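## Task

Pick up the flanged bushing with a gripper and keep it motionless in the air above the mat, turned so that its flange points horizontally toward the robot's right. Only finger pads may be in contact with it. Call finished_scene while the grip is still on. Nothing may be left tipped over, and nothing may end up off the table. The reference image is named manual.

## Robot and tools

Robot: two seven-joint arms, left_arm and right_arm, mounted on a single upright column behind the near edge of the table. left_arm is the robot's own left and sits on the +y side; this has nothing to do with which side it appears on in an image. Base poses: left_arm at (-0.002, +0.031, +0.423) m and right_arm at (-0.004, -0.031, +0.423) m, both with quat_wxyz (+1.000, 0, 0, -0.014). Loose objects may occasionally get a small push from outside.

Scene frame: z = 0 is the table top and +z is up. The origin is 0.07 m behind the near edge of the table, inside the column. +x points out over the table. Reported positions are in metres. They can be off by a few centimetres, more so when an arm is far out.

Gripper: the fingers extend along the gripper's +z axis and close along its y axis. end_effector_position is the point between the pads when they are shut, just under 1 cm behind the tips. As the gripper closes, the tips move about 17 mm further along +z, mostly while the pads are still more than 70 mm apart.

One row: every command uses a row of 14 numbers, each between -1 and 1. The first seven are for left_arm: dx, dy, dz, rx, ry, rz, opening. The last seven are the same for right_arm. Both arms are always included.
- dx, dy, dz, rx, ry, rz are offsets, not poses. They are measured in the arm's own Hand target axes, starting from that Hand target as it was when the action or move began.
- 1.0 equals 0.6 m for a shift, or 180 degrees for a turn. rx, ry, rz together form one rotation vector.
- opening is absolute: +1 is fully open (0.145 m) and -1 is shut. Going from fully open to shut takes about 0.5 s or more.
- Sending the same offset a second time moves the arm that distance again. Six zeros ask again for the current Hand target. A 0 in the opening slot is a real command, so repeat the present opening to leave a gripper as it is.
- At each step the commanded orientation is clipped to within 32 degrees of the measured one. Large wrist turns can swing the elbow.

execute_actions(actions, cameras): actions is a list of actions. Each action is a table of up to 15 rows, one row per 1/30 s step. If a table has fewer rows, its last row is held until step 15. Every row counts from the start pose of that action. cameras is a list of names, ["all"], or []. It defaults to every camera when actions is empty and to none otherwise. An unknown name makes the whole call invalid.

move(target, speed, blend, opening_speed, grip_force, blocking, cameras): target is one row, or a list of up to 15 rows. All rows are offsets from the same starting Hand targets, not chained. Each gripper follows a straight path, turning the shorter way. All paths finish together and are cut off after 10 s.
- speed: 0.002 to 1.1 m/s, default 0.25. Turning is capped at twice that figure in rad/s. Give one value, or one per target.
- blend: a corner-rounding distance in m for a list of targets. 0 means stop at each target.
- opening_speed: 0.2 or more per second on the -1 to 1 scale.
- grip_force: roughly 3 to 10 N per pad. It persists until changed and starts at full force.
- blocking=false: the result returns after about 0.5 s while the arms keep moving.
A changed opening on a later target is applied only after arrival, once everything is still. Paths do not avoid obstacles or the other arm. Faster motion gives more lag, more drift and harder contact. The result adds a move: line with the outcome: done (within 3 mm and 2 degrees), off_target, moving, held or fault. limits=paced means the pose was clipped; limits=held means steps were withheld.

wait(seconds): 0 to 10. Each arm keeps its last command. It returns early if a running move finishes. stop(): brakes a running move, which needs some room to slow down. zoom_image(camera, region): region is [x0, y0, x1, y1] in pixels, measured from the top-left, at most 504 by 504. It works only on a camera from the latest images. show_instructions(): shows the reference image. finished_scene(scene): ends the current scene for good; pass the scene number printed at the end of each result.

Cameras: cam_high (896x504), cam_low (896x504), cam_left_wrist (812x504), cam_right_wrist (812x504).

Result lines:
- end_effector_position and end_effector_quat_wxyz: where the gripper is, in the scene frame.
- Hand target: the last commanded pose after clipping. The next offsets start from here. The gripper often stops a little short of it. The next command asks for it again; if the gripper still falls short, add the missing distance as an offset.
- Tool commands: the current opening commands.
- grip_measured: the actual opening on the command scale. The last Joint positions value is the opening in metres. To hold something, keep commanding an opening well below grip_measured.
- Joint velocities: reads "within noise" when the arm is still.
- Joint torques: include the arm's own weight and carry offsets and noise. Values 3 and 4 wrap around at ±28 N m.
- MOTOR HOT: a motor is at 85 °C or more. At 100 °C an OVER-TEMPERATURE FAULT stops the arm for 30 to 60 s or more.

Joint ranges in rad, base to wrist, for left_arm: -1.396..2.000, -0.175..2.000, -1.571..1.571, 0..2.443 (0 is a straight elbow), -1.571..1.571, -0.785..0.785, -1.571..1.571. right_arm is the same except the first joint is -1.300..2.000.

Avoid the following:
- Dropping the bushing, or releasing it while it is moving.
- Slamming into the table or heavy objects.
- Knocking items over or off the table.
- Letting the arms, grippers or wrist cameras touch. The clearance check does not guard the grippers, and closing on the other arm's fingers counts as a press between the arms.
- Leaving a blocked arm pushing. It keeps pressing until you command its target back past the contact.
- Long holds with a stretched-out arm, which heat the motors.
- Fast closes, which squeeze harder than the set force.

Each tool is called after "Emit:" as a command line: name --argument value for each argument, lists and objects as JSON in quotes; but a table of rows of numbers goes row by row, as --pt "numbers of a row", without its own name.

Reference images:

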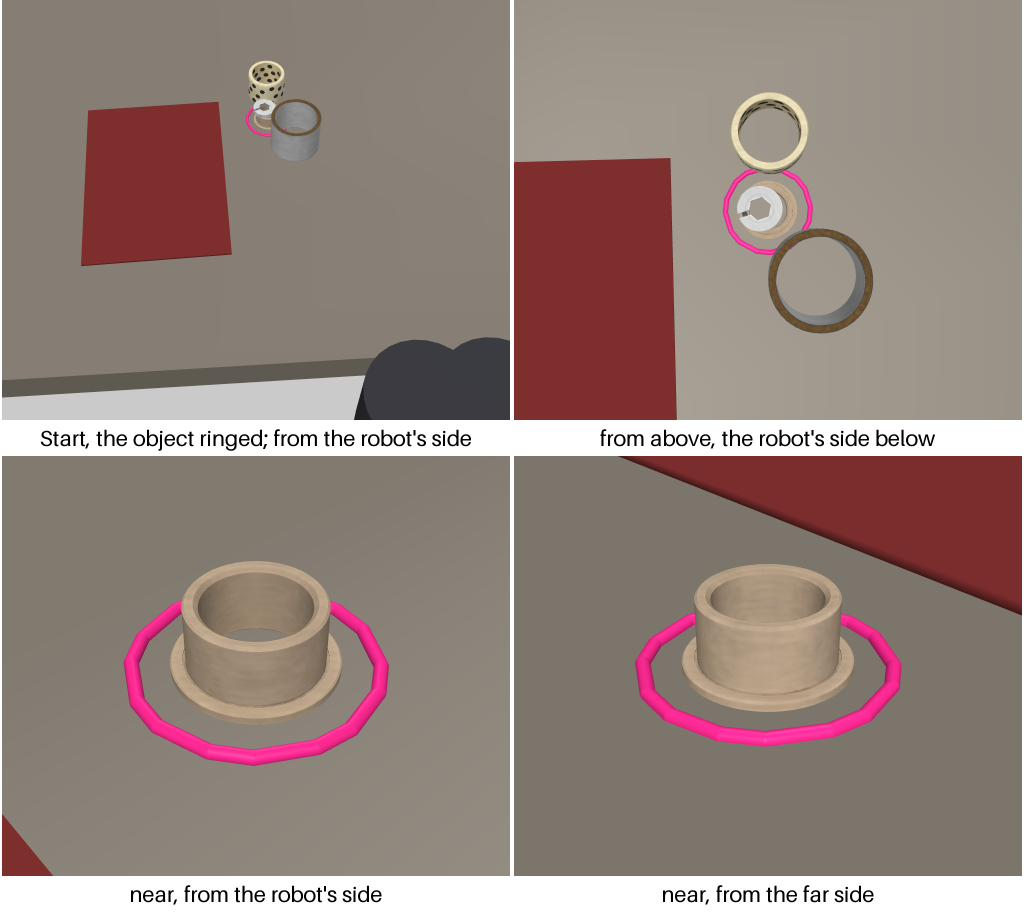

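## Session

Emit:
execute_actions --actions '[]'

Emit:
zoom_image --camera "cam_high" --region '[380, 180, 680, 380]'

Scene clock: 0.00 s.
left_arm: end_effector_position=(+0.3950, +0.2579, +0.2953) grip_measured=+1.00 end_effector_quat_wxyz=(+0.645, -0.386, +0.602, -0.271) | right_arm: end_effector_position=(+0.2602, -0.5433, +0.2690) grip_measured=+1.00 end_effector_quat_wxyz=(+0.693, +0.649, -0.104, +0.295)
Joint positions: left_arm=[0.32 0.969 -0.557 1.776 -1.291 0.555 0.414 0.145] | right_arm=[0.386 1.091 -0.663 1.107 0.756 0.509 -1.185 0.145]
Joint velocities: within noise
Joint torques (N m): no reading
Hand target: left_arm +0.3950, +0.2579, +0.2953; +0.645, -0.386, +0.602, -0.271 | right_arm +0.2602, -0.5433, +0.2690; +0.693, +0.649, -0.104, +0.295
Tool commands: left_gripper/opening=+1.0 right_gripper/opening=+1.0

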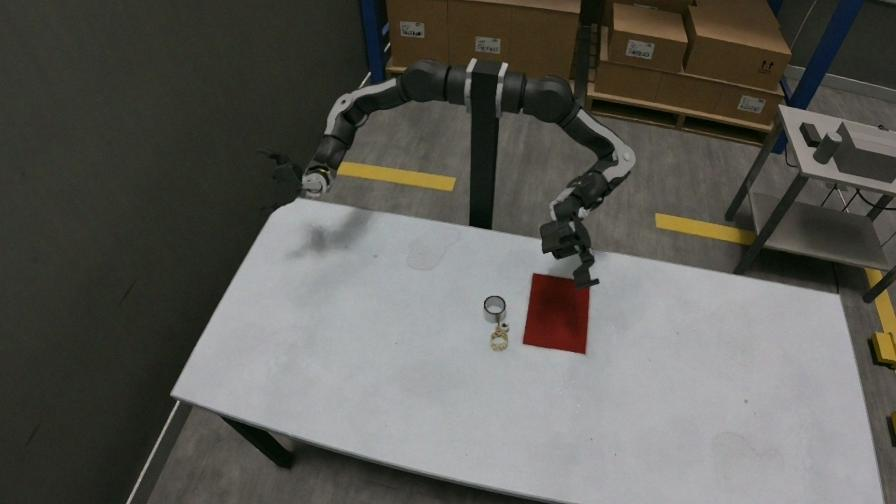

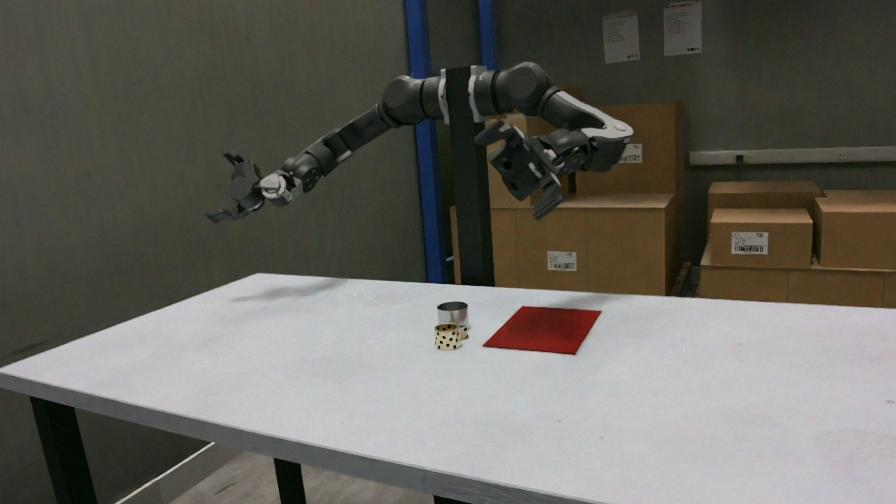

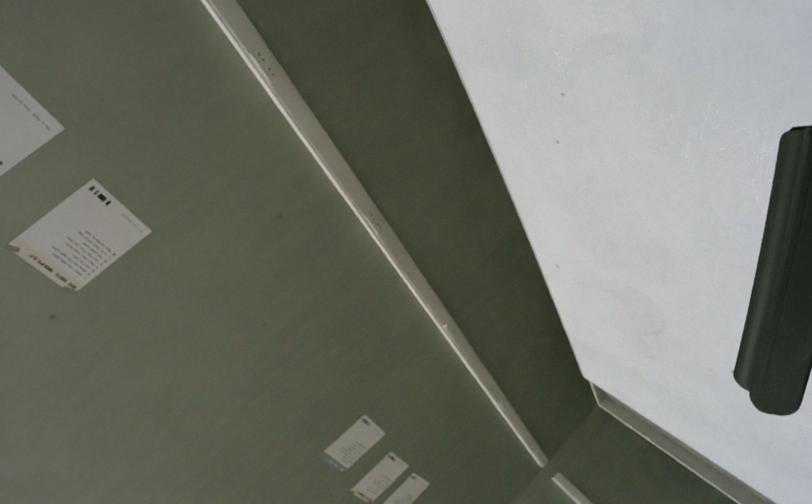

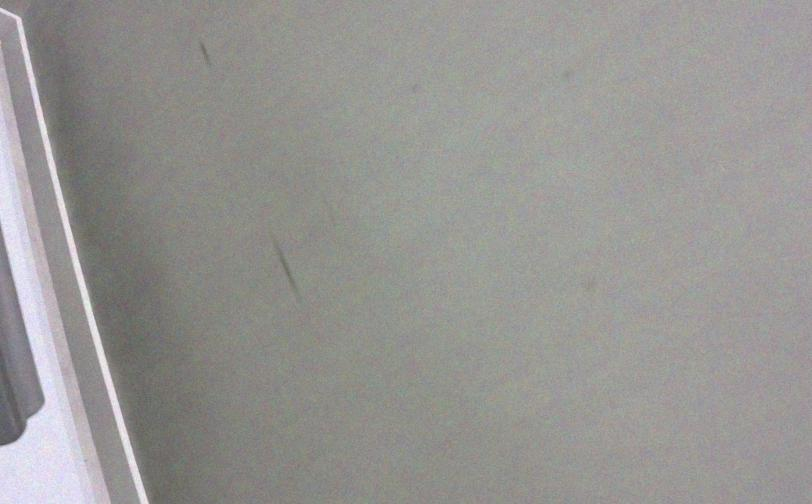

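Scaled by 1.680 from the camera's 896x504 image, which has a finer 1280x720 frame.

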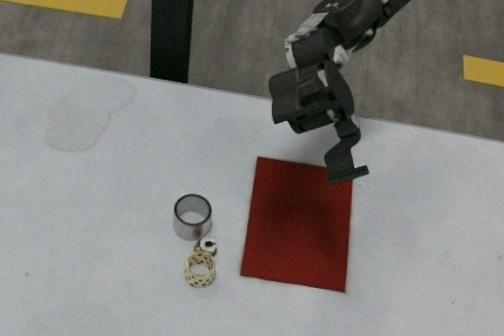

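Emit:
zoom_image --camera "cam_high" --region '[470, 280, 550, 360]'

Emit:
zoom_image --camera "cam_low" --region '[410, 280, 500, 370]'

Scaled by 6.300 from the camera's 896x504 image, which has a finer 1280x720 frame.

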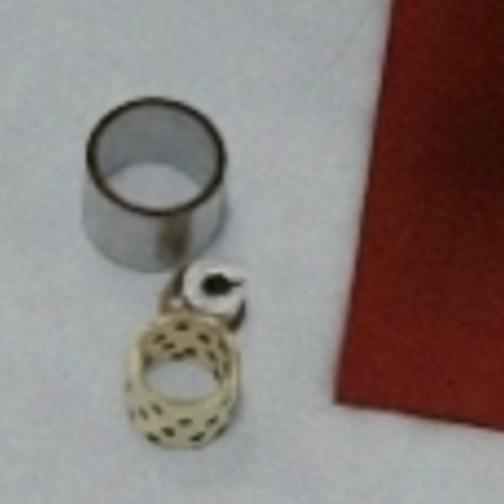

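Scaled by 5.600 from the camera's 896x504 image, which has a finer 1280x720 frame.

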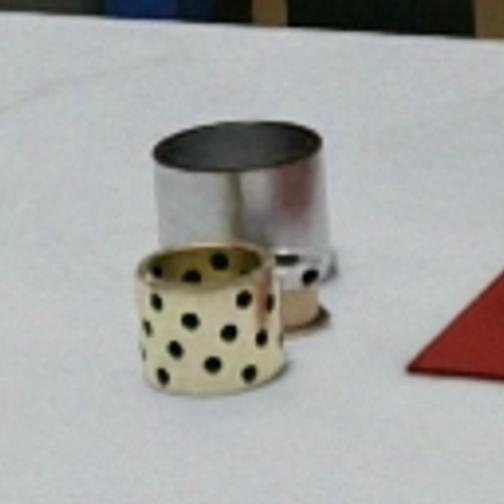

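Emit:
move --target '[0.235,0.083,-0.055,-0.419,-0.273,-0.605,0.0,0,0,0,0,0,0,1]' --speed 0.4 --cameras '["cam_high","cam_low","cam_left_wrist"]'

Emit:
zoom_image --camera "cam_high" --region '[440, 220, 560, 340]'

Emit:
zoom_image --camera "cam_low" --region '[400, 220, 540, 360]'

Scene clock: 69.00 s.
left_arm: end_effector_position=(+0.3760, +0.1666, +0.1765) grip_measured=+0.00 end_effector_quat_wxyz=(+0.095, +0.942, -0.170, +0.274) | right_arm: end_effector_position=(+0.2602, -0.5433, +0.2690) grip_measured=+1.00 end_effector_quat_wxyz=(+0.693, +0.649, -0.104, +0.295)
Joint positions: left_arm=[0.58 -0.17 0.524 1.482 -1.509 0.796 1.564 0.076] | right_arm=[0.386 1.091 -0.663 1.107 0.756 0.509 -1.185 0.145]
Joint torques (N m): left_arm=[8.87 0.01 -0.51 2.85 0.31 0 0.2] | right_arm=[4.47 7.03 3.12 1.39 -0.33 -0.19 -0.44]
Hand target: left_arm +0.3751, +0.1650, +0.1753; +0.011, +0.983, +0.070, +0.170 | right_arm +0.2602, -0.5433, +0.2690; +0.693, +0.649, -0.104, +0.295
Off the commanded pose: left_arm 0.002 m, 43 deg; orientation clipped | right_arm 0.000 m, 0 deg.
joint sent to its limit (left arm) — joint 2 (shoulder roll), lower limit; joint 6 (wrist pitch), upper limit; joint 7 (wrist yaw), upper limit. The joint targets are off in orientation, not in position.
move: off_target (left_arm); limits=paced
Images, in order (width x height): cam_high 896x504, cam_low 896x504, cam_left_wrist 812x504.

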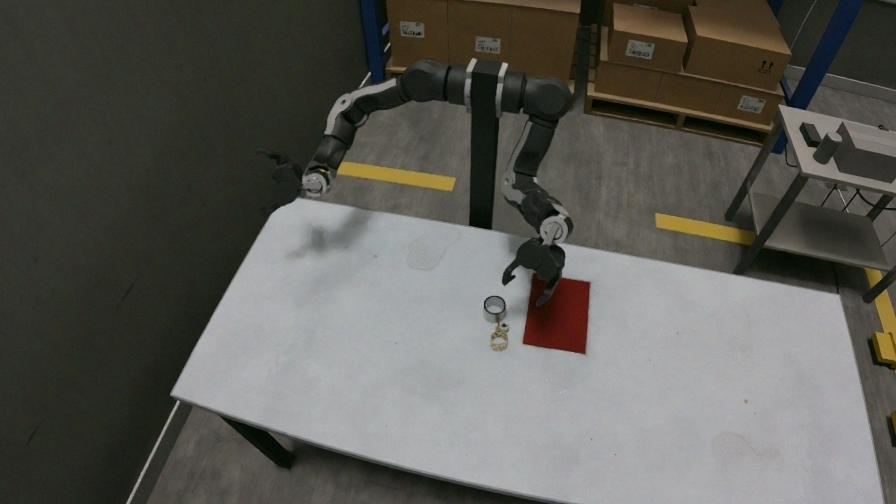

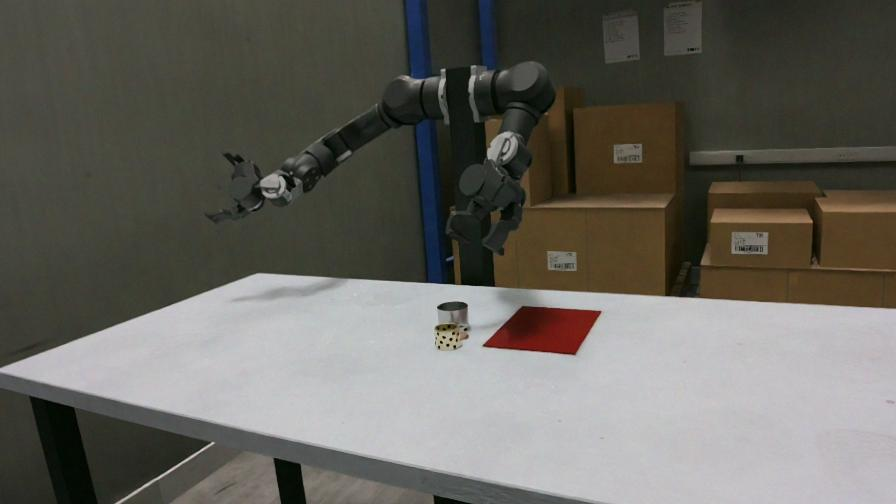

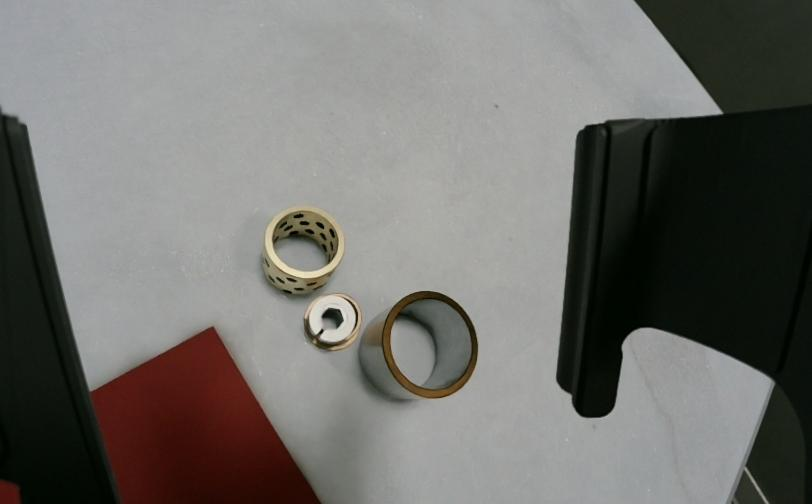

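Scaled by 4.200 from the camera's 896x504 image, which has a finer 1280x720 frame.

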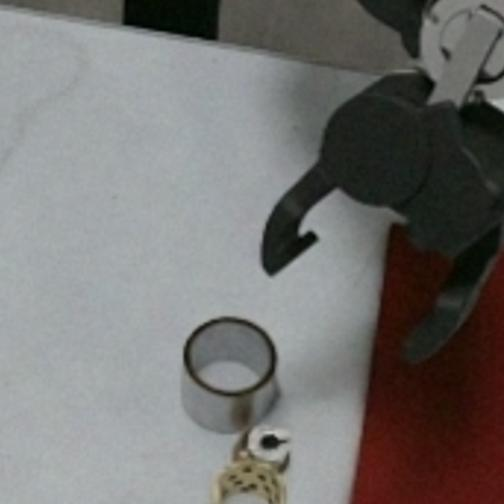

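Scaled by 3.600 from the camera's 896x504 image, which has a finer 1280x720 frame.

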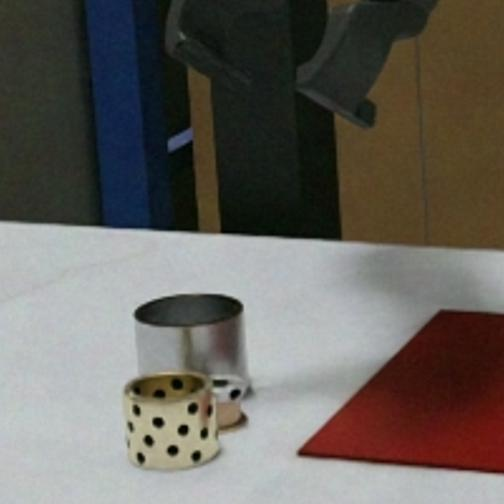

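Emit:
move --target '[0.0075,-0.176,-0.174,-0.011,0.142,0.045,0.0,0,0,0,0,0,0,1]' --speed 0.4

Scene clock: 132.60 s.
left_arm: end_effector_position=(+0.3302, +0.2704, +0.2699) grip_measured=+0.00 end_effector_quat_wxyz=(-0.045, +0.898, -0.001, +0.437) | right_arm: end_effector_position=(+0.2602, -0.5433, +0.2690) grip_measured=+1.00 end_effector_quat_wxyz=(+0.693, +0.649, -0.104, +0.295)
Joint positions: left_arm=[0.545 -0.17 0.749 2.017 -1.517 0.796 1.566 0.076] | right_arm=[0.386 1.091 -0.663 1.107 0.756 0.509 -1.185 0.145]
Joint torques (N m): left_arm=[7.66 0.86 -0.9 2.92 0.27 0.04 0.06] | right_arm=[4.55 7.08 2.95 1.36 -0.28 -0.2 -0.44]
Hand target: left_arm +0.3299, +0.2701, +0.2703; +0.000, +0.923, -0.001, +0.385 | right_arm +0.2602, -0.5433, +0.2690; +0.693, +0.649, -0.104, +0.295
Off the commanded pose: left_arm 0.001 m, 8 deg | right_arm 0.000 m, 0 deg.
joint sent to its limit (left arm) — joint 2 (shoulder roll), lower limit; joint 6 (wrist pitch), upper limit; joint 7 (wrist yaw), upper limit. The joint targets are off in orientation, not in position.
move: off_target (left_arm)

Emit:
move --target '[-0.235,-0.25,-0.072,-0.071,-0.166,0.121,0.0,0,0,0,0,0,0,1]' --speed 0.4

Scene clock: 154.80 s.
left_arm: end_effector_position=(+0.2007, +0.4209, +0.2011) grip_measured=+0.00 end_effector_quat_wxyz=(+0.028, +0.968, -0.212, +0.129) | right_arm: end_effector_position=(+0.2602, -0.5433, +0.2690) grip_measured=+1.00 end_effector_quat_wxyz=(+0.693, +0.649, -0.104, +0.295)
Joint positions: left_arm=[-0.344 1.064 0.673 1.399 -0.319 0.714 1.565 0.076] | right_arm=[0.386 1.091 -0.663 1.107 0.756 0.509 -1.185 0.145]
Joint torques (N m): left_arm=[3.05 7.16 2.17 1.84 0.18 -0.16 0.14] | right_arm=[4.58 6.92 3.06 1.48 -0.27 -0.19 -0.39]
Hand target: left_arm +0.2002, +0.4202, +0.2006; +0.029, +0.968, -0.215, +0.126 | right_arm +0.2602, -0.5433, +0.2690; +0.693, +0.649, -0.104, +0.295
Off the commanded pose: left_arm 0.001 m, 1 deg | right_arm 0.000 m, 0 deg.
joint sent to its limit (left arm) — joint 7 (wrist yaw), upper limit. The joint targets still meet the commanded pose.
move: done

Emit:
move --target '[0.39,0.261,0.19,0.064,0.0276,-0.2017,0.0,0,0,0,0,0,0,1]' --speed 0.35 --cameras '["cam_high","cam_low","cam_left_wrist"]'

Emit:
zoom_image --camera "cam_high" --region '[440, 230, 560, 350]'

Emit:
zoom_image --camera "cam_low" --region '[400, 220, 540, 360]'

Scene clock: 173.13 s.
left_arm: end_effector_position=(+0.3650, +0.1710, +0.1502) grip_measured=+0.00 end_effector_quat_wxyz=(+0.115, +0.954, -0.148, +0.235) | right_arm: end_effector_position=(+0.2602, -0.5433, +0.2690) grip_measured=+1.00 end_effector_quat_wxyz=(+0.693, +0.649, -0.104, +0.295)
Joint positions: left_arm=[0.569 -0.171 0.583 1.414 -1.535 0.796 1.566 0.076] | right_arm=[0.386 1.091 -0.663 1.107 0.756 0.509 -1.185 0.145]
Joint torques (N m): left_arm=[9.93 0.09 -0.7 3.41 0.32 0 0.19] | right_arm=[4.5 6.87 3.06 1.39 -0.32 -0.21 -0.37]
Hand target: left_arm +0.3653, +0.1700, +0.1510; -0.009, +0.980, +0.093, +0.178 | right_arm +0.2602, -0.5433, +0.2690; +0.693, +0.649, -0.104, +0.295
Off the commanded pose: left_arm 0.001 m, 35 deg; orientation clipped | right_arm 0.000 m, 0 deg.
joint sent to its limit (left arm) — joint 2 (shoulder roll), lower limit; joint 6 (wrist pitch), upper limit; joint 7 (wrist yaw), upper limit. The joint targets are off in orientation, not in position.
move: off_target (left_arm); limits=paced
Images, in order (width x height): cam_high 896x504, cam_low 896x504, cam_left_wrist 812x504.

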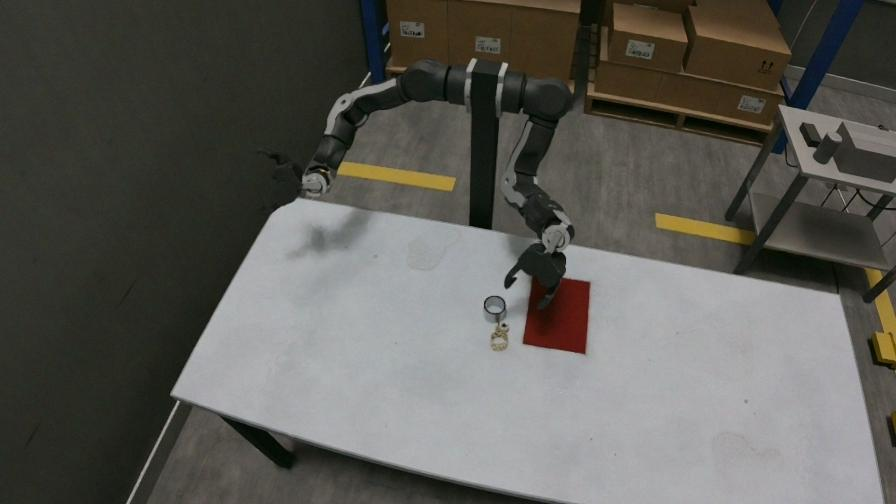

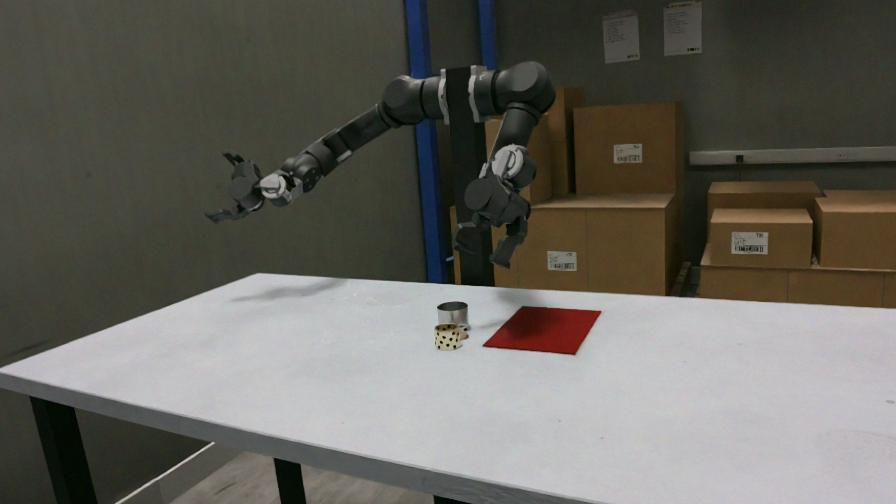

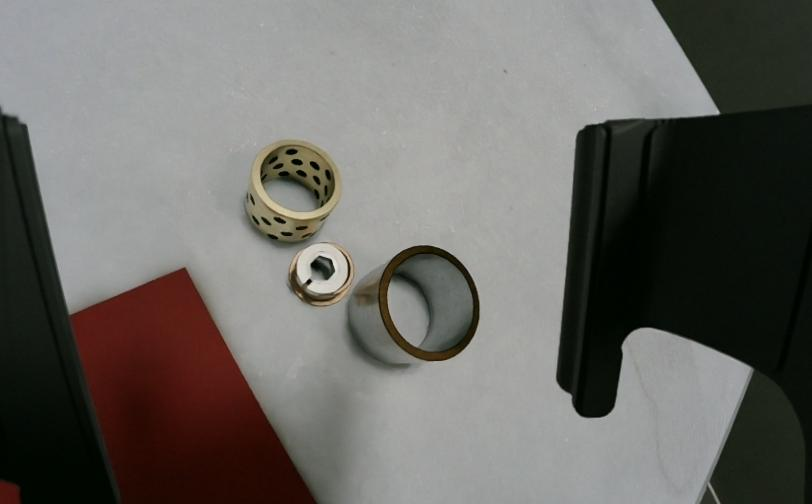

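Scaled by 4.200 from the camera's 896x504 image, which has a finer 1280x720 frame.

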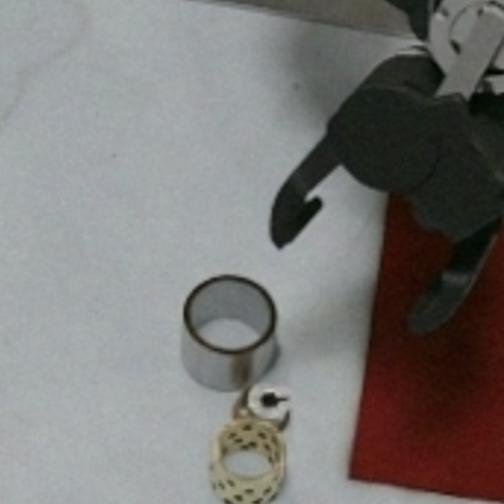

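Scaled by 3.600 from the camera's 896x504 image, which has a finer 1280x720 frame.

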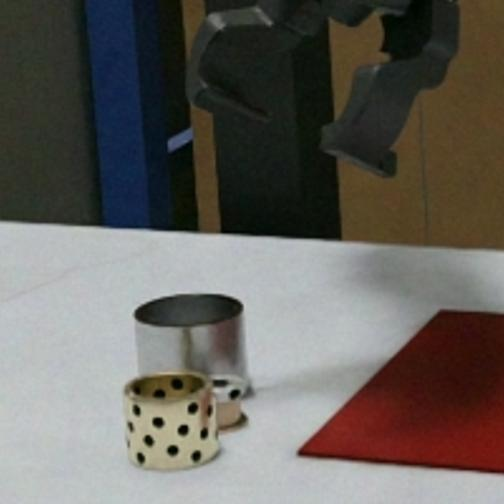

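Emit:
move --pt "-0.138 -0.459 -0.182 -0.056 -0.032 0.19 0 0 0 0 0 0 0 1" --pt "-0.073 -0.378 -0.158 0.011 0.136 -0.008 0 0 0 0 0 0 0 1" --blend '[0.03,0]' --speed 0.4

Scene clock: 211.97 s.
left_arm: end_effector_position=(+0.2502, +0.3807, +0.2200) grip_measured=+0.00 end_effector_quat_wxyz=(-0.060, +0.912, +0.099, +0.395) | right_arm: end_effector_position=(+0.2602, -0.5433, +0.2690) grip_measured=+1.00 end_effector_quat_wxyz=(+0.693, +0.649, -0.104, +0.295)
Joint positions: left_arm=[0.299 0.141 1.083 1.892 -1.183 0.795 1.566 0.076] | right_arm=[0.386 1.091 -0.663 1.107 0.756 0.509 -1.185 0.145]
Joint torques (N m): left_arm=[5.53 3.02 -0.03 4.15 0.26 0.04 0.09] | right_arm=[4.36 6.95 3.3 1.31 -0.3 -0.21 -0.42]
Hand target: left_arm +0.2502, +0.3802, +0.2212; -0.043, +0.918, +0.104, +0.380 | right_arm +0.2602, -0.5433, +0.2690; +0.693, +0.649, -0.104, +0.295
Off the commanded pose: left_arm 0.001 m, 3 deg | right_arm 0.000 m, 0 deg.
joint sent to its limit (left arm) — joint 6 (wrist pitch), upper limit; joint 7 (wrist yaw), upper limit. The joint targets are off in orientation, not in position.
move: off_target (left_arm)

Emit:
move --pt "0.013 0.141 0.013 0.17 0.21 0.11 0 0 0 0 0 0 0 1" --pt "0.013 0.141 0.013 0 0 0 0 0 0 0 0 0 0 1" --speed 0.5

Scene clock: 240.00 s.
left_arm: end_effector_position=(+0.2795, +0.3024, +0.2220) grip_measured=+0.00 end_effector_quat_wxyz=(-0.042, +0.917, +0.079, +0.388) | right_arm: end_effector_position=(+0.2602, -0.5433, +0.2690) grip_measured=+1.00 end_effector_quat_wxyz=(+0.693, +0.649, -0.104, +0.295)
Joint positions: left_arm=[0.403 -0.17 0.934 2.06 -1.45 0.797 1.564 0.076] | right_arm=[0.386 1.091 -0.663 1.107 0.756 0.509 -1.185 0.145]
Joint torques (N m): left_arm=[5.84 1.2 -1.25 2.66 0.23 0 0.17] | right_arm=[4.5 6.76 3.18 1.52 -0.27 -0.21 -0.39]
Hand target: left_arm +0.2799, +0.3003, +0.2211; -0.044, +0.918, +0.104, +0.380 | right_arm +0.2602, -0.5433, +0.2690; +0.693, +0.649, -0.104, +0.295
Off the commanded pose: left_arm 0.002 m, 3 deg | right_arm 0.000 m, 0 deg.
joint sent to its limit (left arm) — joint 2 (shoulder roll), lower limit; joint 6 (wrist pitch), upper limit; joint 7 (wrist yaw), upper limit. The joint targets are off in orientation, not in position.
move: off_target (left_arm)

Emit:
move --target '[-0.063,-0.288,-0.133,-0.108,-0.161,0.185,0,-0.034,0.023,-0.2525,0.545,-0.072,-0.078,0]' --speed 0.5

Scene clock: 301.53 s.
left_arm: end_effector_position=(+0.1598, +0.4502, +0.2499) grip_measured=+0.00 end_effector_quat_wxyz=(+0.029, +0.968, -0.214, +0.125) | right_arm: end_effector_position=(+0.1985, -0.4048, +0.2488) grip_measured=+0.00 end_effector_quat_wxyz=(-0.018, +0.980, +0.153, +0.126)
Joint positions: left_arm=[-0.979 1.189 1.204 1.371 -0.029 0.619 1.565 0.076] | right_arm=[0.018 2.008 -0.627 1.545 1.324 0.562 0.671 0.076]
Joint torques (N m): left_arm=[1.2 4.81 3.79 0.68 0.19 -0.15 0.17] | right_arm=[2.44 7.21 3.86 -1.5 0.14 -0.31 0.37]
Hand target: left_arm +0.1602, +0.4500, +0.2510; +0.030, +0.968, -0.216, +0.126 | right_arm +0.2000, -0.4036, +0.2495; -0.021, +0.979, +0.156, +0.129
Off the commanded pose: left_arm 0.001 m, 0 deg | right_arm 0.002 m, 1 deg.
joint sent to its limit (left arm) — joint 7 (wrist yaw), upper limit. The joint targets still meet the commanded pose.
move: done

Emit:
move --target '[0,0,0,0,0,0,0,0.447,-0.72,0.2575,0,0,0,0]' --speed 0.35 --cameras '["cam_high","cam_low","cam_right_wrist"]'

Emit:
zoom_image --camera "cam_high" --region '[440, 230, 560, 350]'

Emit:
zoom_image --camera "cam_low" --region '[390, 220, 530, 360]'

Scene clock: 327.97 s.
left_arm: end_effector_position=(+0.1598, +0.4502, +0.2499) grip_measured=+0.00 end_effector_quat_wxyz=(+0.029, +0.968, -0.214, +0.125) | right_arm: end_effector_position=(+0.2480, -0.0664, +0.2733) grip_measured=+0.00 end_effector_quat_wxyz=(-0.260, +0.796, +0.355, +0.415)
Joint positions: left_arm=[-0.979 1.189 1.204 1.371 -0.029 0.619 1.565 0.076] | right_arm=[-1.298 2.012 0.871 2.233 1.568 0.106 -0.105 0.076]
Joint torques (N m): left_arm=[1.36 4.76 3.82 0.66 0.19 -0.15 0.14] | right_arm=[3.92 1.23 3.89 1.25 0.19 -0.61 -0.14]
Hand target: left_arm +0.1602, +0.4500, +0.2510; +0.030, +0.968, -0.216, +0.126 | right_arm +0.3495, +0.1003, +0.1699; -0.120, +0.930, +0.242, +0.250
Off the commanded pose: left_arm 0.001 m, 0 deg | right_arm 0.221 m, 53 deg; orientation clipped.
joint sent to its limit (left arm) — joint 7 (wrist yaw), upper limit. The joint targets still meet the commanded pose.
joint sent to its limit (right arm) — joint 1 (shoulder pitch), lower limit; joint 2 (shoulder roll), upper limit; joint 5 (forearm roll), upper limit. The joint targets are off in position and orientation.
move: off_target (right_arm); limits=paced
Images, in order (width x height): cam_high 896x504, cam_low 896x504, cam_right_wrist 812x504.

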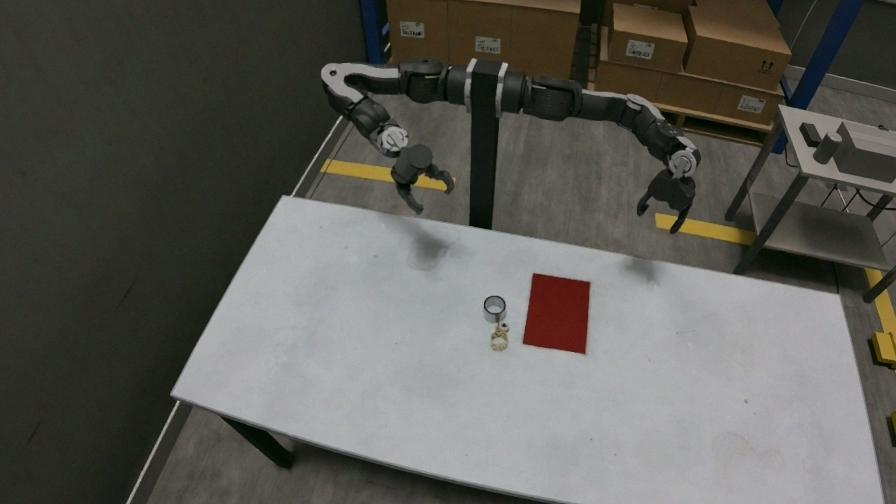

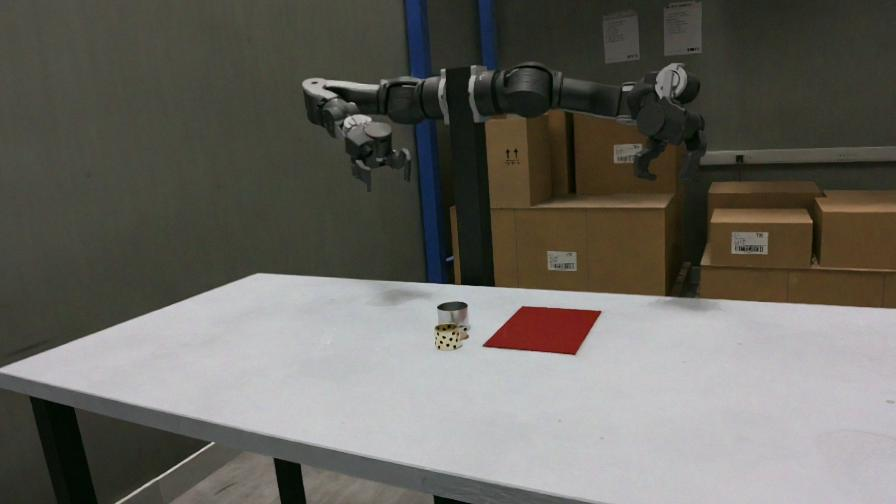

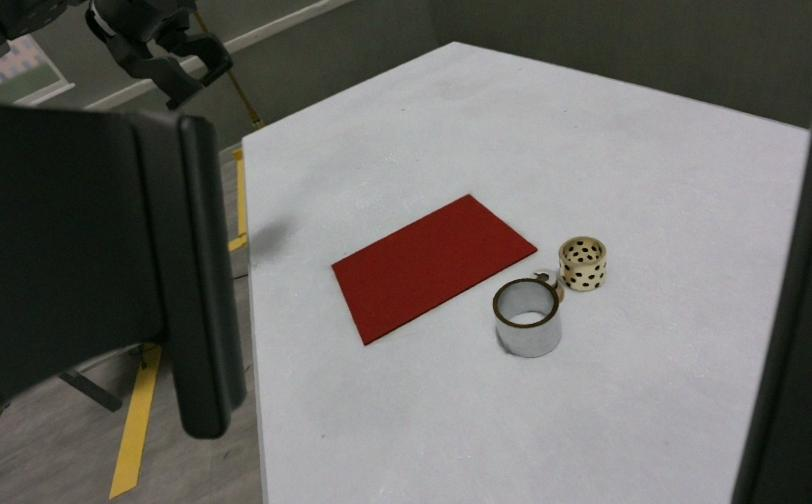

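Scaled by 4.200 from the camera's 896x504 image, which has a finer 1280x720 frame.

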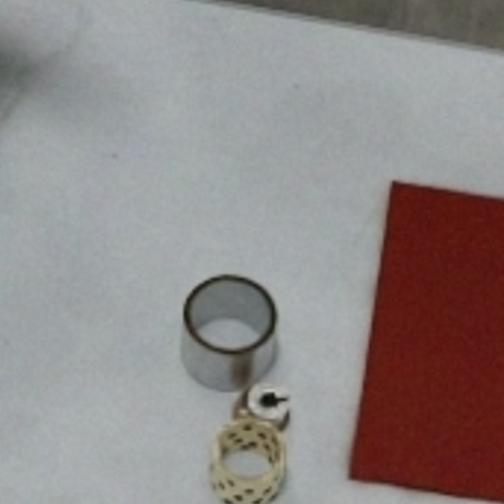

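Scaled by 3.600 from the camera's 896x504 image, which has a finer 1280x720 frame.

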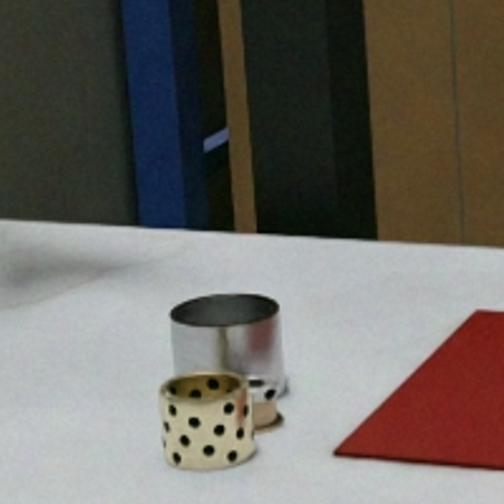

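Emit:
move --target '[0,0,0,0,0,0,0,-0.407,0.7325,-0.241,-0.043,-0.091,0.017,0]' --speed 0.5

Scene clock: 346.83 s.
left_arm: end_effector_position=(+0.1598, +0.4502, +0.2499) grip_measured=+0.00 end_effector_quat_wxyz=(+0.029, +0.968, -0.214, +0.125) | right_arm: end_effector_position=(+0.3047, -0.4133, +0.1533) grip_measured=+0.00 end_effector_quat_wxyz=(+0.101, +0.941, +0.189, +0.263)
Joint positions: left_arm=[-0.979 1.189 1.204 1.371 -0.029 0.619 1.565 0.076] | right_arm=[-1.298 2.01 0.351 1.214 1.511 0.106 0.168 0.076]
Joint torques (N m): left_arm=[1.17 4.68 3.82 0.75 0.19 -0.13 0.14] | right_arm=[4.81 2.76 1.91 -1.09 0.24 -0.45 -0.34]
Hand target: left_arm +0.1602, +0.4500, +0.2510; +0.030, +0.968, -0.216, +0.126 | right_arm +0.3298, -0.4201, +0.1200; -0.028, +0.968, +0.215, +0.127
Off the commanded pose: left_arm 0.001 m, 0 deg | right_arm 0.042 m, 22 deg.
joint sent to its limit (left arm) — joint 7 (wrist yaw), upper limit. The joint targets still meet the commanded pose.
joint sent to its limit (right arm) — joint 1 (shoulder pitch), lower limit; joint 2 (shoulder roll), upper limit. The joint targets are off in position and orientation.
move: off_target (right_arm)

Emit:
move --target '[0,0,0,0,0,0,0,0.172,-0.257,-0.178,0.0267,0.5,-0.0152,0]' --speed 0.5

Scene clock: 360.07 s.
left_arm: end_effector_position=(+0.1598, +0.4502, +0.2499) grip_measured=+0.00 end_effector_quat_wxyz=(+0.029, +0.968, -0.214, +0.125) | right_arm: end_effector_position=(+0.3287, -0.2499, +0.2487) grip_measured=+0.00 end_effector_quat_wxyz=(-0.149, +0.731, +0.189, +0.638)
Joint positions: left_arm=[-0.979 1.189 1.204 1.371 -0.029 0.619 1.565 0.076] | right_arm=[-1.298 1.914 0.406 1.633 1.569 -0.774 0.143 0.076]
Joint torques (N m): left_arm=[1.33 4.71 3.82 0.76 0.15 -0.18 0.14] | right_arm=[3.97 2.31 3.73 0.35 0.19 -0.65 -0.17]
Hand target: left_arm +0.1602, +0.4500, +0.2510; +0.030, +0.968, -0.216, +0.126 | right_arm +0.3300, -0.2500, +0.2496; -0.205, +0.588, +0.157, +0.766
Off the commanded pose: left_arm 0.001 m, 0 deg | right_arm 0.002 m, 23 deg.
joint sent to its limit (left arm) — joint 7 (wrist yaw), upper limit. The joint targets still meet the commanded pose.
joint sent to its limit (right arm) — joint 1 (shoulder pitch), lower limit; joint 5 (forearm roll), upper limit; joint 6 (wrist pitch), lower limit. The joint targets are off in orientation, not in position.
move: off_target (right_arm)

Emit:
move --target '[0,0,0,0,0,0,0,0.043,0.386,-0.16,-0.5245,-0.3235,-0.337,0]' --speed 0.6

Scene clock: 377.17 s.
left_arm: end_effector_position=(+0.1598, +0.4502, +0.2499) grip_measured=+0.00 end_effector_quat_wxyz=(+0.029, +0.968, -0.214, +0.125) | right_arm: end_effector_position=(+0.3579, -0.4999, +0.2523) grip_measured=+0.00 end_effector_quat_wxyz=(+0.385, +0.836, +0.087, +0.382)
Joint positions: left_arm=[-0.979 1.189 1.204 1.371 -0.029 0.619 1.565 0.076] | right_arm=[-1.298 2.011 0.514 1.115 1.447 0.091 -0.388 0.076]
Joint torques (N m): left_arm=[1.31 4.63 3.7 0.8 0.19 -0.16 0.14] | right_arm=[5.34 2.65 1.91 -1.81 -0.08 -0.54 -0.05]
Hand target: left_arm +0.1602, +0.4500, +0.2510; +0.030, +0.968, -0.216, +0.126 | right_arm +0.3595, -0.5003, +0.2497; +0.601, +0.726, -0.041, +0.332
Off the commanded pose: left_arm 0.001 m, 0 deg | right_arm 0.003 m, 48 deg; orientation clipped.
joint sent to its limit (left arm) — joint 7 (wrist yaw), upper limit. The joint targets still meet the commanded pose.
joint sent to its limit (right arm) — joint 1 (shoulder pitch), lower limit; joint 2 (shoulder roll), upper limit. The joint targets are off in orientation, not in position.
move: off_target (right_arm); limits=paced

Emit:
move --target '[0,0,0,0,0,0,0,0.233,-0.42,-0.247,0.39,-0.02,0.131,0]' --speed 0.5

Scene clock: 392.43 s.
left_arm: end_effector_position=(+0.1598, +0.4502, +0.2499) grip_measured=+0.00 end_effector_quat_wxyz=(+0.029, +0.968, -0.214, +0.125) | right_arm: end_effector_position=(+0.3755, -0.2845, +0.2259) grip_measured=+0.00 end_effector_quat_wxyz=(+0.017, +0.882, +0.179, +0.436)
Joint positions: left_arm=[-0.979 1.189 1.204 1.371 -0.029 0.619 1.565 0.076] | right_arm=[-1.298 2.013 0.721 1.539 1.568 0.093 -0.08 0.076]
Joint torques (N m): left_arm=[1.28 4.79 3.73 0.72 0.18 -0.14 0.13] | right_arm=[5.05 1.96 4.56 -0.24 0.16 -0.6 0.19]
Hand target: left_arm +0.1602, +0.4500, +0.2510; +0.030, +0.968, -0.216, +0.126 | right_arm +0.5193, -0.2502, +0.1193; +0.000, +0.924, +0.000, +0.382
Off the commanded pose: left_arm 0.001 m, 0 deg | right_arm 0.182 m, 22 deg.
joint read past its limit (right arm) — joint 2 (shoulder roll), upper limit.
joint sent to its limit (left arm) — joint 7 (wrist yaw), upper limit. The joint targets still meet the commanded pose.
joint sent to its limit (right arm) — joint 1 (shoulder pitch), lower limit; joint 2 (shoulder roll), upper limit; joint 5 (forearm roll), upper limit. The joint targets are off in position and orientation.
move: off_target (right_arm)

Emit:
move --target '[0,0,0,0,0,0,0,-0.39,0.75,-0.4825,-0.48,0.017,-0.119,0]' --speed 0.6 --cameras '["cam_low"]'

Scene clock: 409.40 s.
left_arm: end_effector_position=(+0.1598, +0.4502, +0.2499) grip_measured=+0.00 end_effector_quat_wxyz=(+0.029, +0.968, -0.214, +0.125) | right_arm: end_effector_position=(+0.1299, -0.6491, +0.2017) grip_measured=+0.00 end_effector_quat_wxyz=(+0.450, +0.871, -0.024, +0.196)
Joint positions: left_arm=[-0.979 1.189 1.204 1.371 -0.029 0.619 1.565 0.076] | right_arm=[-1.298 1.696 0.066 0.819 1.569 -0.051 -0.178 0.076]
Joint torques (N m): left_arm=[1.31 4.71 3.78 0.68 0.21 -0.12 0.16] | right_arm=[1.67 3.18 1.87 -2.59 0.15 -0.18 -0.14]
Hand target: left_arm +0.1602, +0.4500, +0.2510; +0.030, +0.968, -0.216, +0.126 | right_arm +0.1493, -0.7002, +0.1595; +0.648, +0.705, -0.087, +0.276
Off the commanded pose: left_arm 0.001 m, 0 deg | right_arm 0.069 m, 41 deg; orientation clipped.
joint sent to its limit (left arm) — joint 7 (wrist yaw), upper limit. The joint targets still meet the commanded pose.
joint sent to its limit (right arm) — joint 1 (shoulder pitch), lower limit; joint 5 (forearm roll), upper limit. The joint targets are off in position and orientation.
move: off_target (right_arm); limits=paced
Images, in order (width x height): cam_low 896x504.

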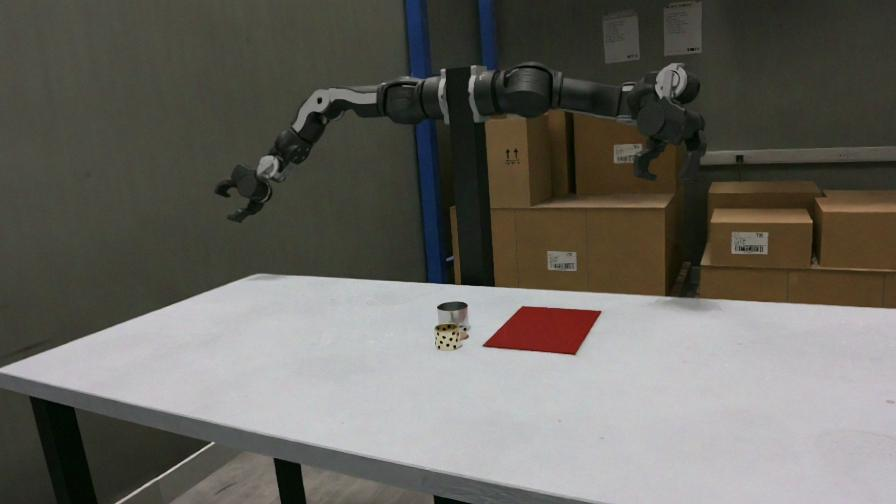

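Emit:
move --target '[0,0,0,0,0,0,0,-0.05,-0.087,0,-0.045,0.014,0.011,0]' --speed 0.6

Emit:
move --target '[0,0,0,0,0,0,0,0,0,0,0,0,0,0]'

Scene clock: 423.53 s.
left_arm: end_effector_position=(+0.1598, +0.4502, +0.2499) grip_measured=+0.00 end_effector_quat_wxyz=(+0.029, +0.968, -0.214, +0.125) | right_arm: end_effector_position=(+0.1205, -0.6266, +0.1730) grip_measured=+0.00 end_effector_quat_wxyz=(+0.407, +0.894, -0.024, +0.185)
Joint positions: left_arm=[-0.979 1.189 1.204 1.371 -0.029 0.619 1.565 0.076] | right_arm=[-1.298 1.672 0.049 0.907 1.569 -0.052 -0.17 0.076]
Joint torques (N m): left_arm=[1.44 4.79 3.73 0.72 0.17 -0.18 0.13] | right_arm=[1.46 2.68 1.11 -1.83 0.17 -0.43 -0.3]
Hand target: left_arm +0.1602, +0.4500, +0.2510; +0.030, +0.968, -0.216, +0.126 | right_arm +0.1495, -0.6997, +0.0994; +0.615, +0.738, -0.081, +0.266
Off the commanded pose: left_arm 0.001 m, 0 deg | right_arm 0.108 m, 46 deg; orientation clipped.
joint sent to its limit (left arm) — joint 7 (wrist yaw), upper limit. The joint targets still meet the commanded pose.
joint sent to its limit (right arm) — joint 1 (shoulder pitch), lower limit; joint 5 (forearm roll), upper limit. The joint targets are off in position and orientation.
move: off_target (right_arm); limits=paced

Scene clock: 424.03 s.
left_arm: end_effector_position=(+0.1598, +0.4502, +0.2499) grip_measured=+0.00 end_effector_quat_wxyz=(+0.029, +0.968, -0.214, +0.125) | right_arm: end_effector_position=(+0.1205, -0.6266, +0.1730) grip_measured=+0.00 end_effector_quat_wxyz=(+0.407, +0.894, -0.024, +0.185)
Joint positions: left_arm=[-0.979 1.189 1.204 1.371 -0.029 0.619 1.565 0.076] | right_arm=[-1.298 1.672 0.049 0.907 1.569 -0.052 -0.17 0.076]
Joint torques (N m): left_arm=[1.41 4.76 3.84 0.65 0.21 -0.13 0.15] | right_arm=[1.25 2.68 0.95 -1.66 0.16 -0.43 -0.35]
Hand target: left_arm +0.1602, +0.4500, +0.2510; +0.030, +0.968, -0.216, +0.126 | right_arm +0.1495, -0.6997, +0.0994; +0.615, +0.738, -0.081, +0.266
Off the commanded pose: left_arm 0.001 m, 0 deg | right_arm 0.108 m, 32 deg; orientation clipped.
joint sent to its limit (left arm) — joint 7 (wrist yaw), upper limit. The joint targets still meet the commanded pose.
joint sent to its limit (right arm) — joint 1 (shoulder pitch), lower limit; joint 5 (forearm roll), upper limit. The joint targets are off in position and orientation.
move: off_target (right_arm); limits=paced

Emit:
move --target '[0,0,0,0,0,0,0,0.045,0.1,-0.142,0,0,0.4,0]' --speed 0.6

Scene clock: 441.50 s.
left_arm: end_effector_position=(+0.1598, +0.4502, +0.2499) grip_measured=+0.00 end_effector_quat_wxyz=(+0.029, +0.968, -0.214, +0.125) | right_arm: end_effector_position=(+0.1197, -0.6265, +0.1715) grip_measured=+0.00 end_effector_quat_wxyz=(+0.342, +0.553, -0.500, +0.572)
Joint positions: left_arm=[-0.979 1.189 1.204 1.371 -0.029 0.619 1.565 0.076] | right_arm=[-0.302 0.97 0.11 0.796 1.544 -0.521 -0.304 0.076]
Joint torques (N m): left_arm=[1.15 4.68 3.9 0.65 0.18 -0.14 0.14] | right_arm=[0.99 8 3.21 1.22 0.04 -0.69 0.43]
Hand target: left_arm +0.1602, +0.4500, +0.2510; +0.030, +0.968, -0.216, +0.126 | right_arm +0.1205, -0.6270, +0.1733; +0.341, +0.550, -0.499, +0.577
Off the commanded pose: left_arm 0.001 m, 0 deg | right_arm 0.002 m, 1 deg.
joint sent to its limit (left arm) — joint 7 (wrist yaw), upper limit. The joint targets still meet the commanded pose.
move: done

Emit:
move --target '[0,0,0,0,0,0,0,-0.073,-0.517,-0.503,0.577,0.025,0,0]' --speed 0.5

Scene clock: 456.60 s.
left_arm: end_effector_position=(+0.1598, +0.4502, +0.2499) grip_measured=+0.00 end_effector_quat_wxyz=(+0.029, +0.968, -0.214, +0.125) | right_arm: end_effector_position=(+0.3316, -0.2515, +0.2251) grip_measured=+0.00 end_effector_quat_wxyz=(-0.202, +0.586, +0.155, +0.769)
Joint positions: left_arm=[-0.979 1.189 1.204 1.371 -0.029 0.619 1.565 0.076] | right_arm=[0.098 0.865 -0.445 1.202 1.133 -0.693 0.659 0.076]
Joint torques (N m): left_arm=[1.23 4.71 3.73 0.73 0.17 -0.16 0.13] | right_arm=[4.23 5.18 2.47 2.19 0.43 -0.32 0.26]
Hand target: left_arm +0.1602, +0.4500, +0.2510; +0.030, +0.968, -0.216, +0.126 | right_arm +0.3313, -0.2499, +0.2241; -0.206, +0.587, +0.158, +0.767
Off the commanded pose: left_arm 0.001 m, 0 deg | right_arm 0.002 m, 1 deg.
joint sent to its limit (left arm) — joint 7 (wrist yaw), upper limit. The joint targets still meet the commanded pose.
move: done


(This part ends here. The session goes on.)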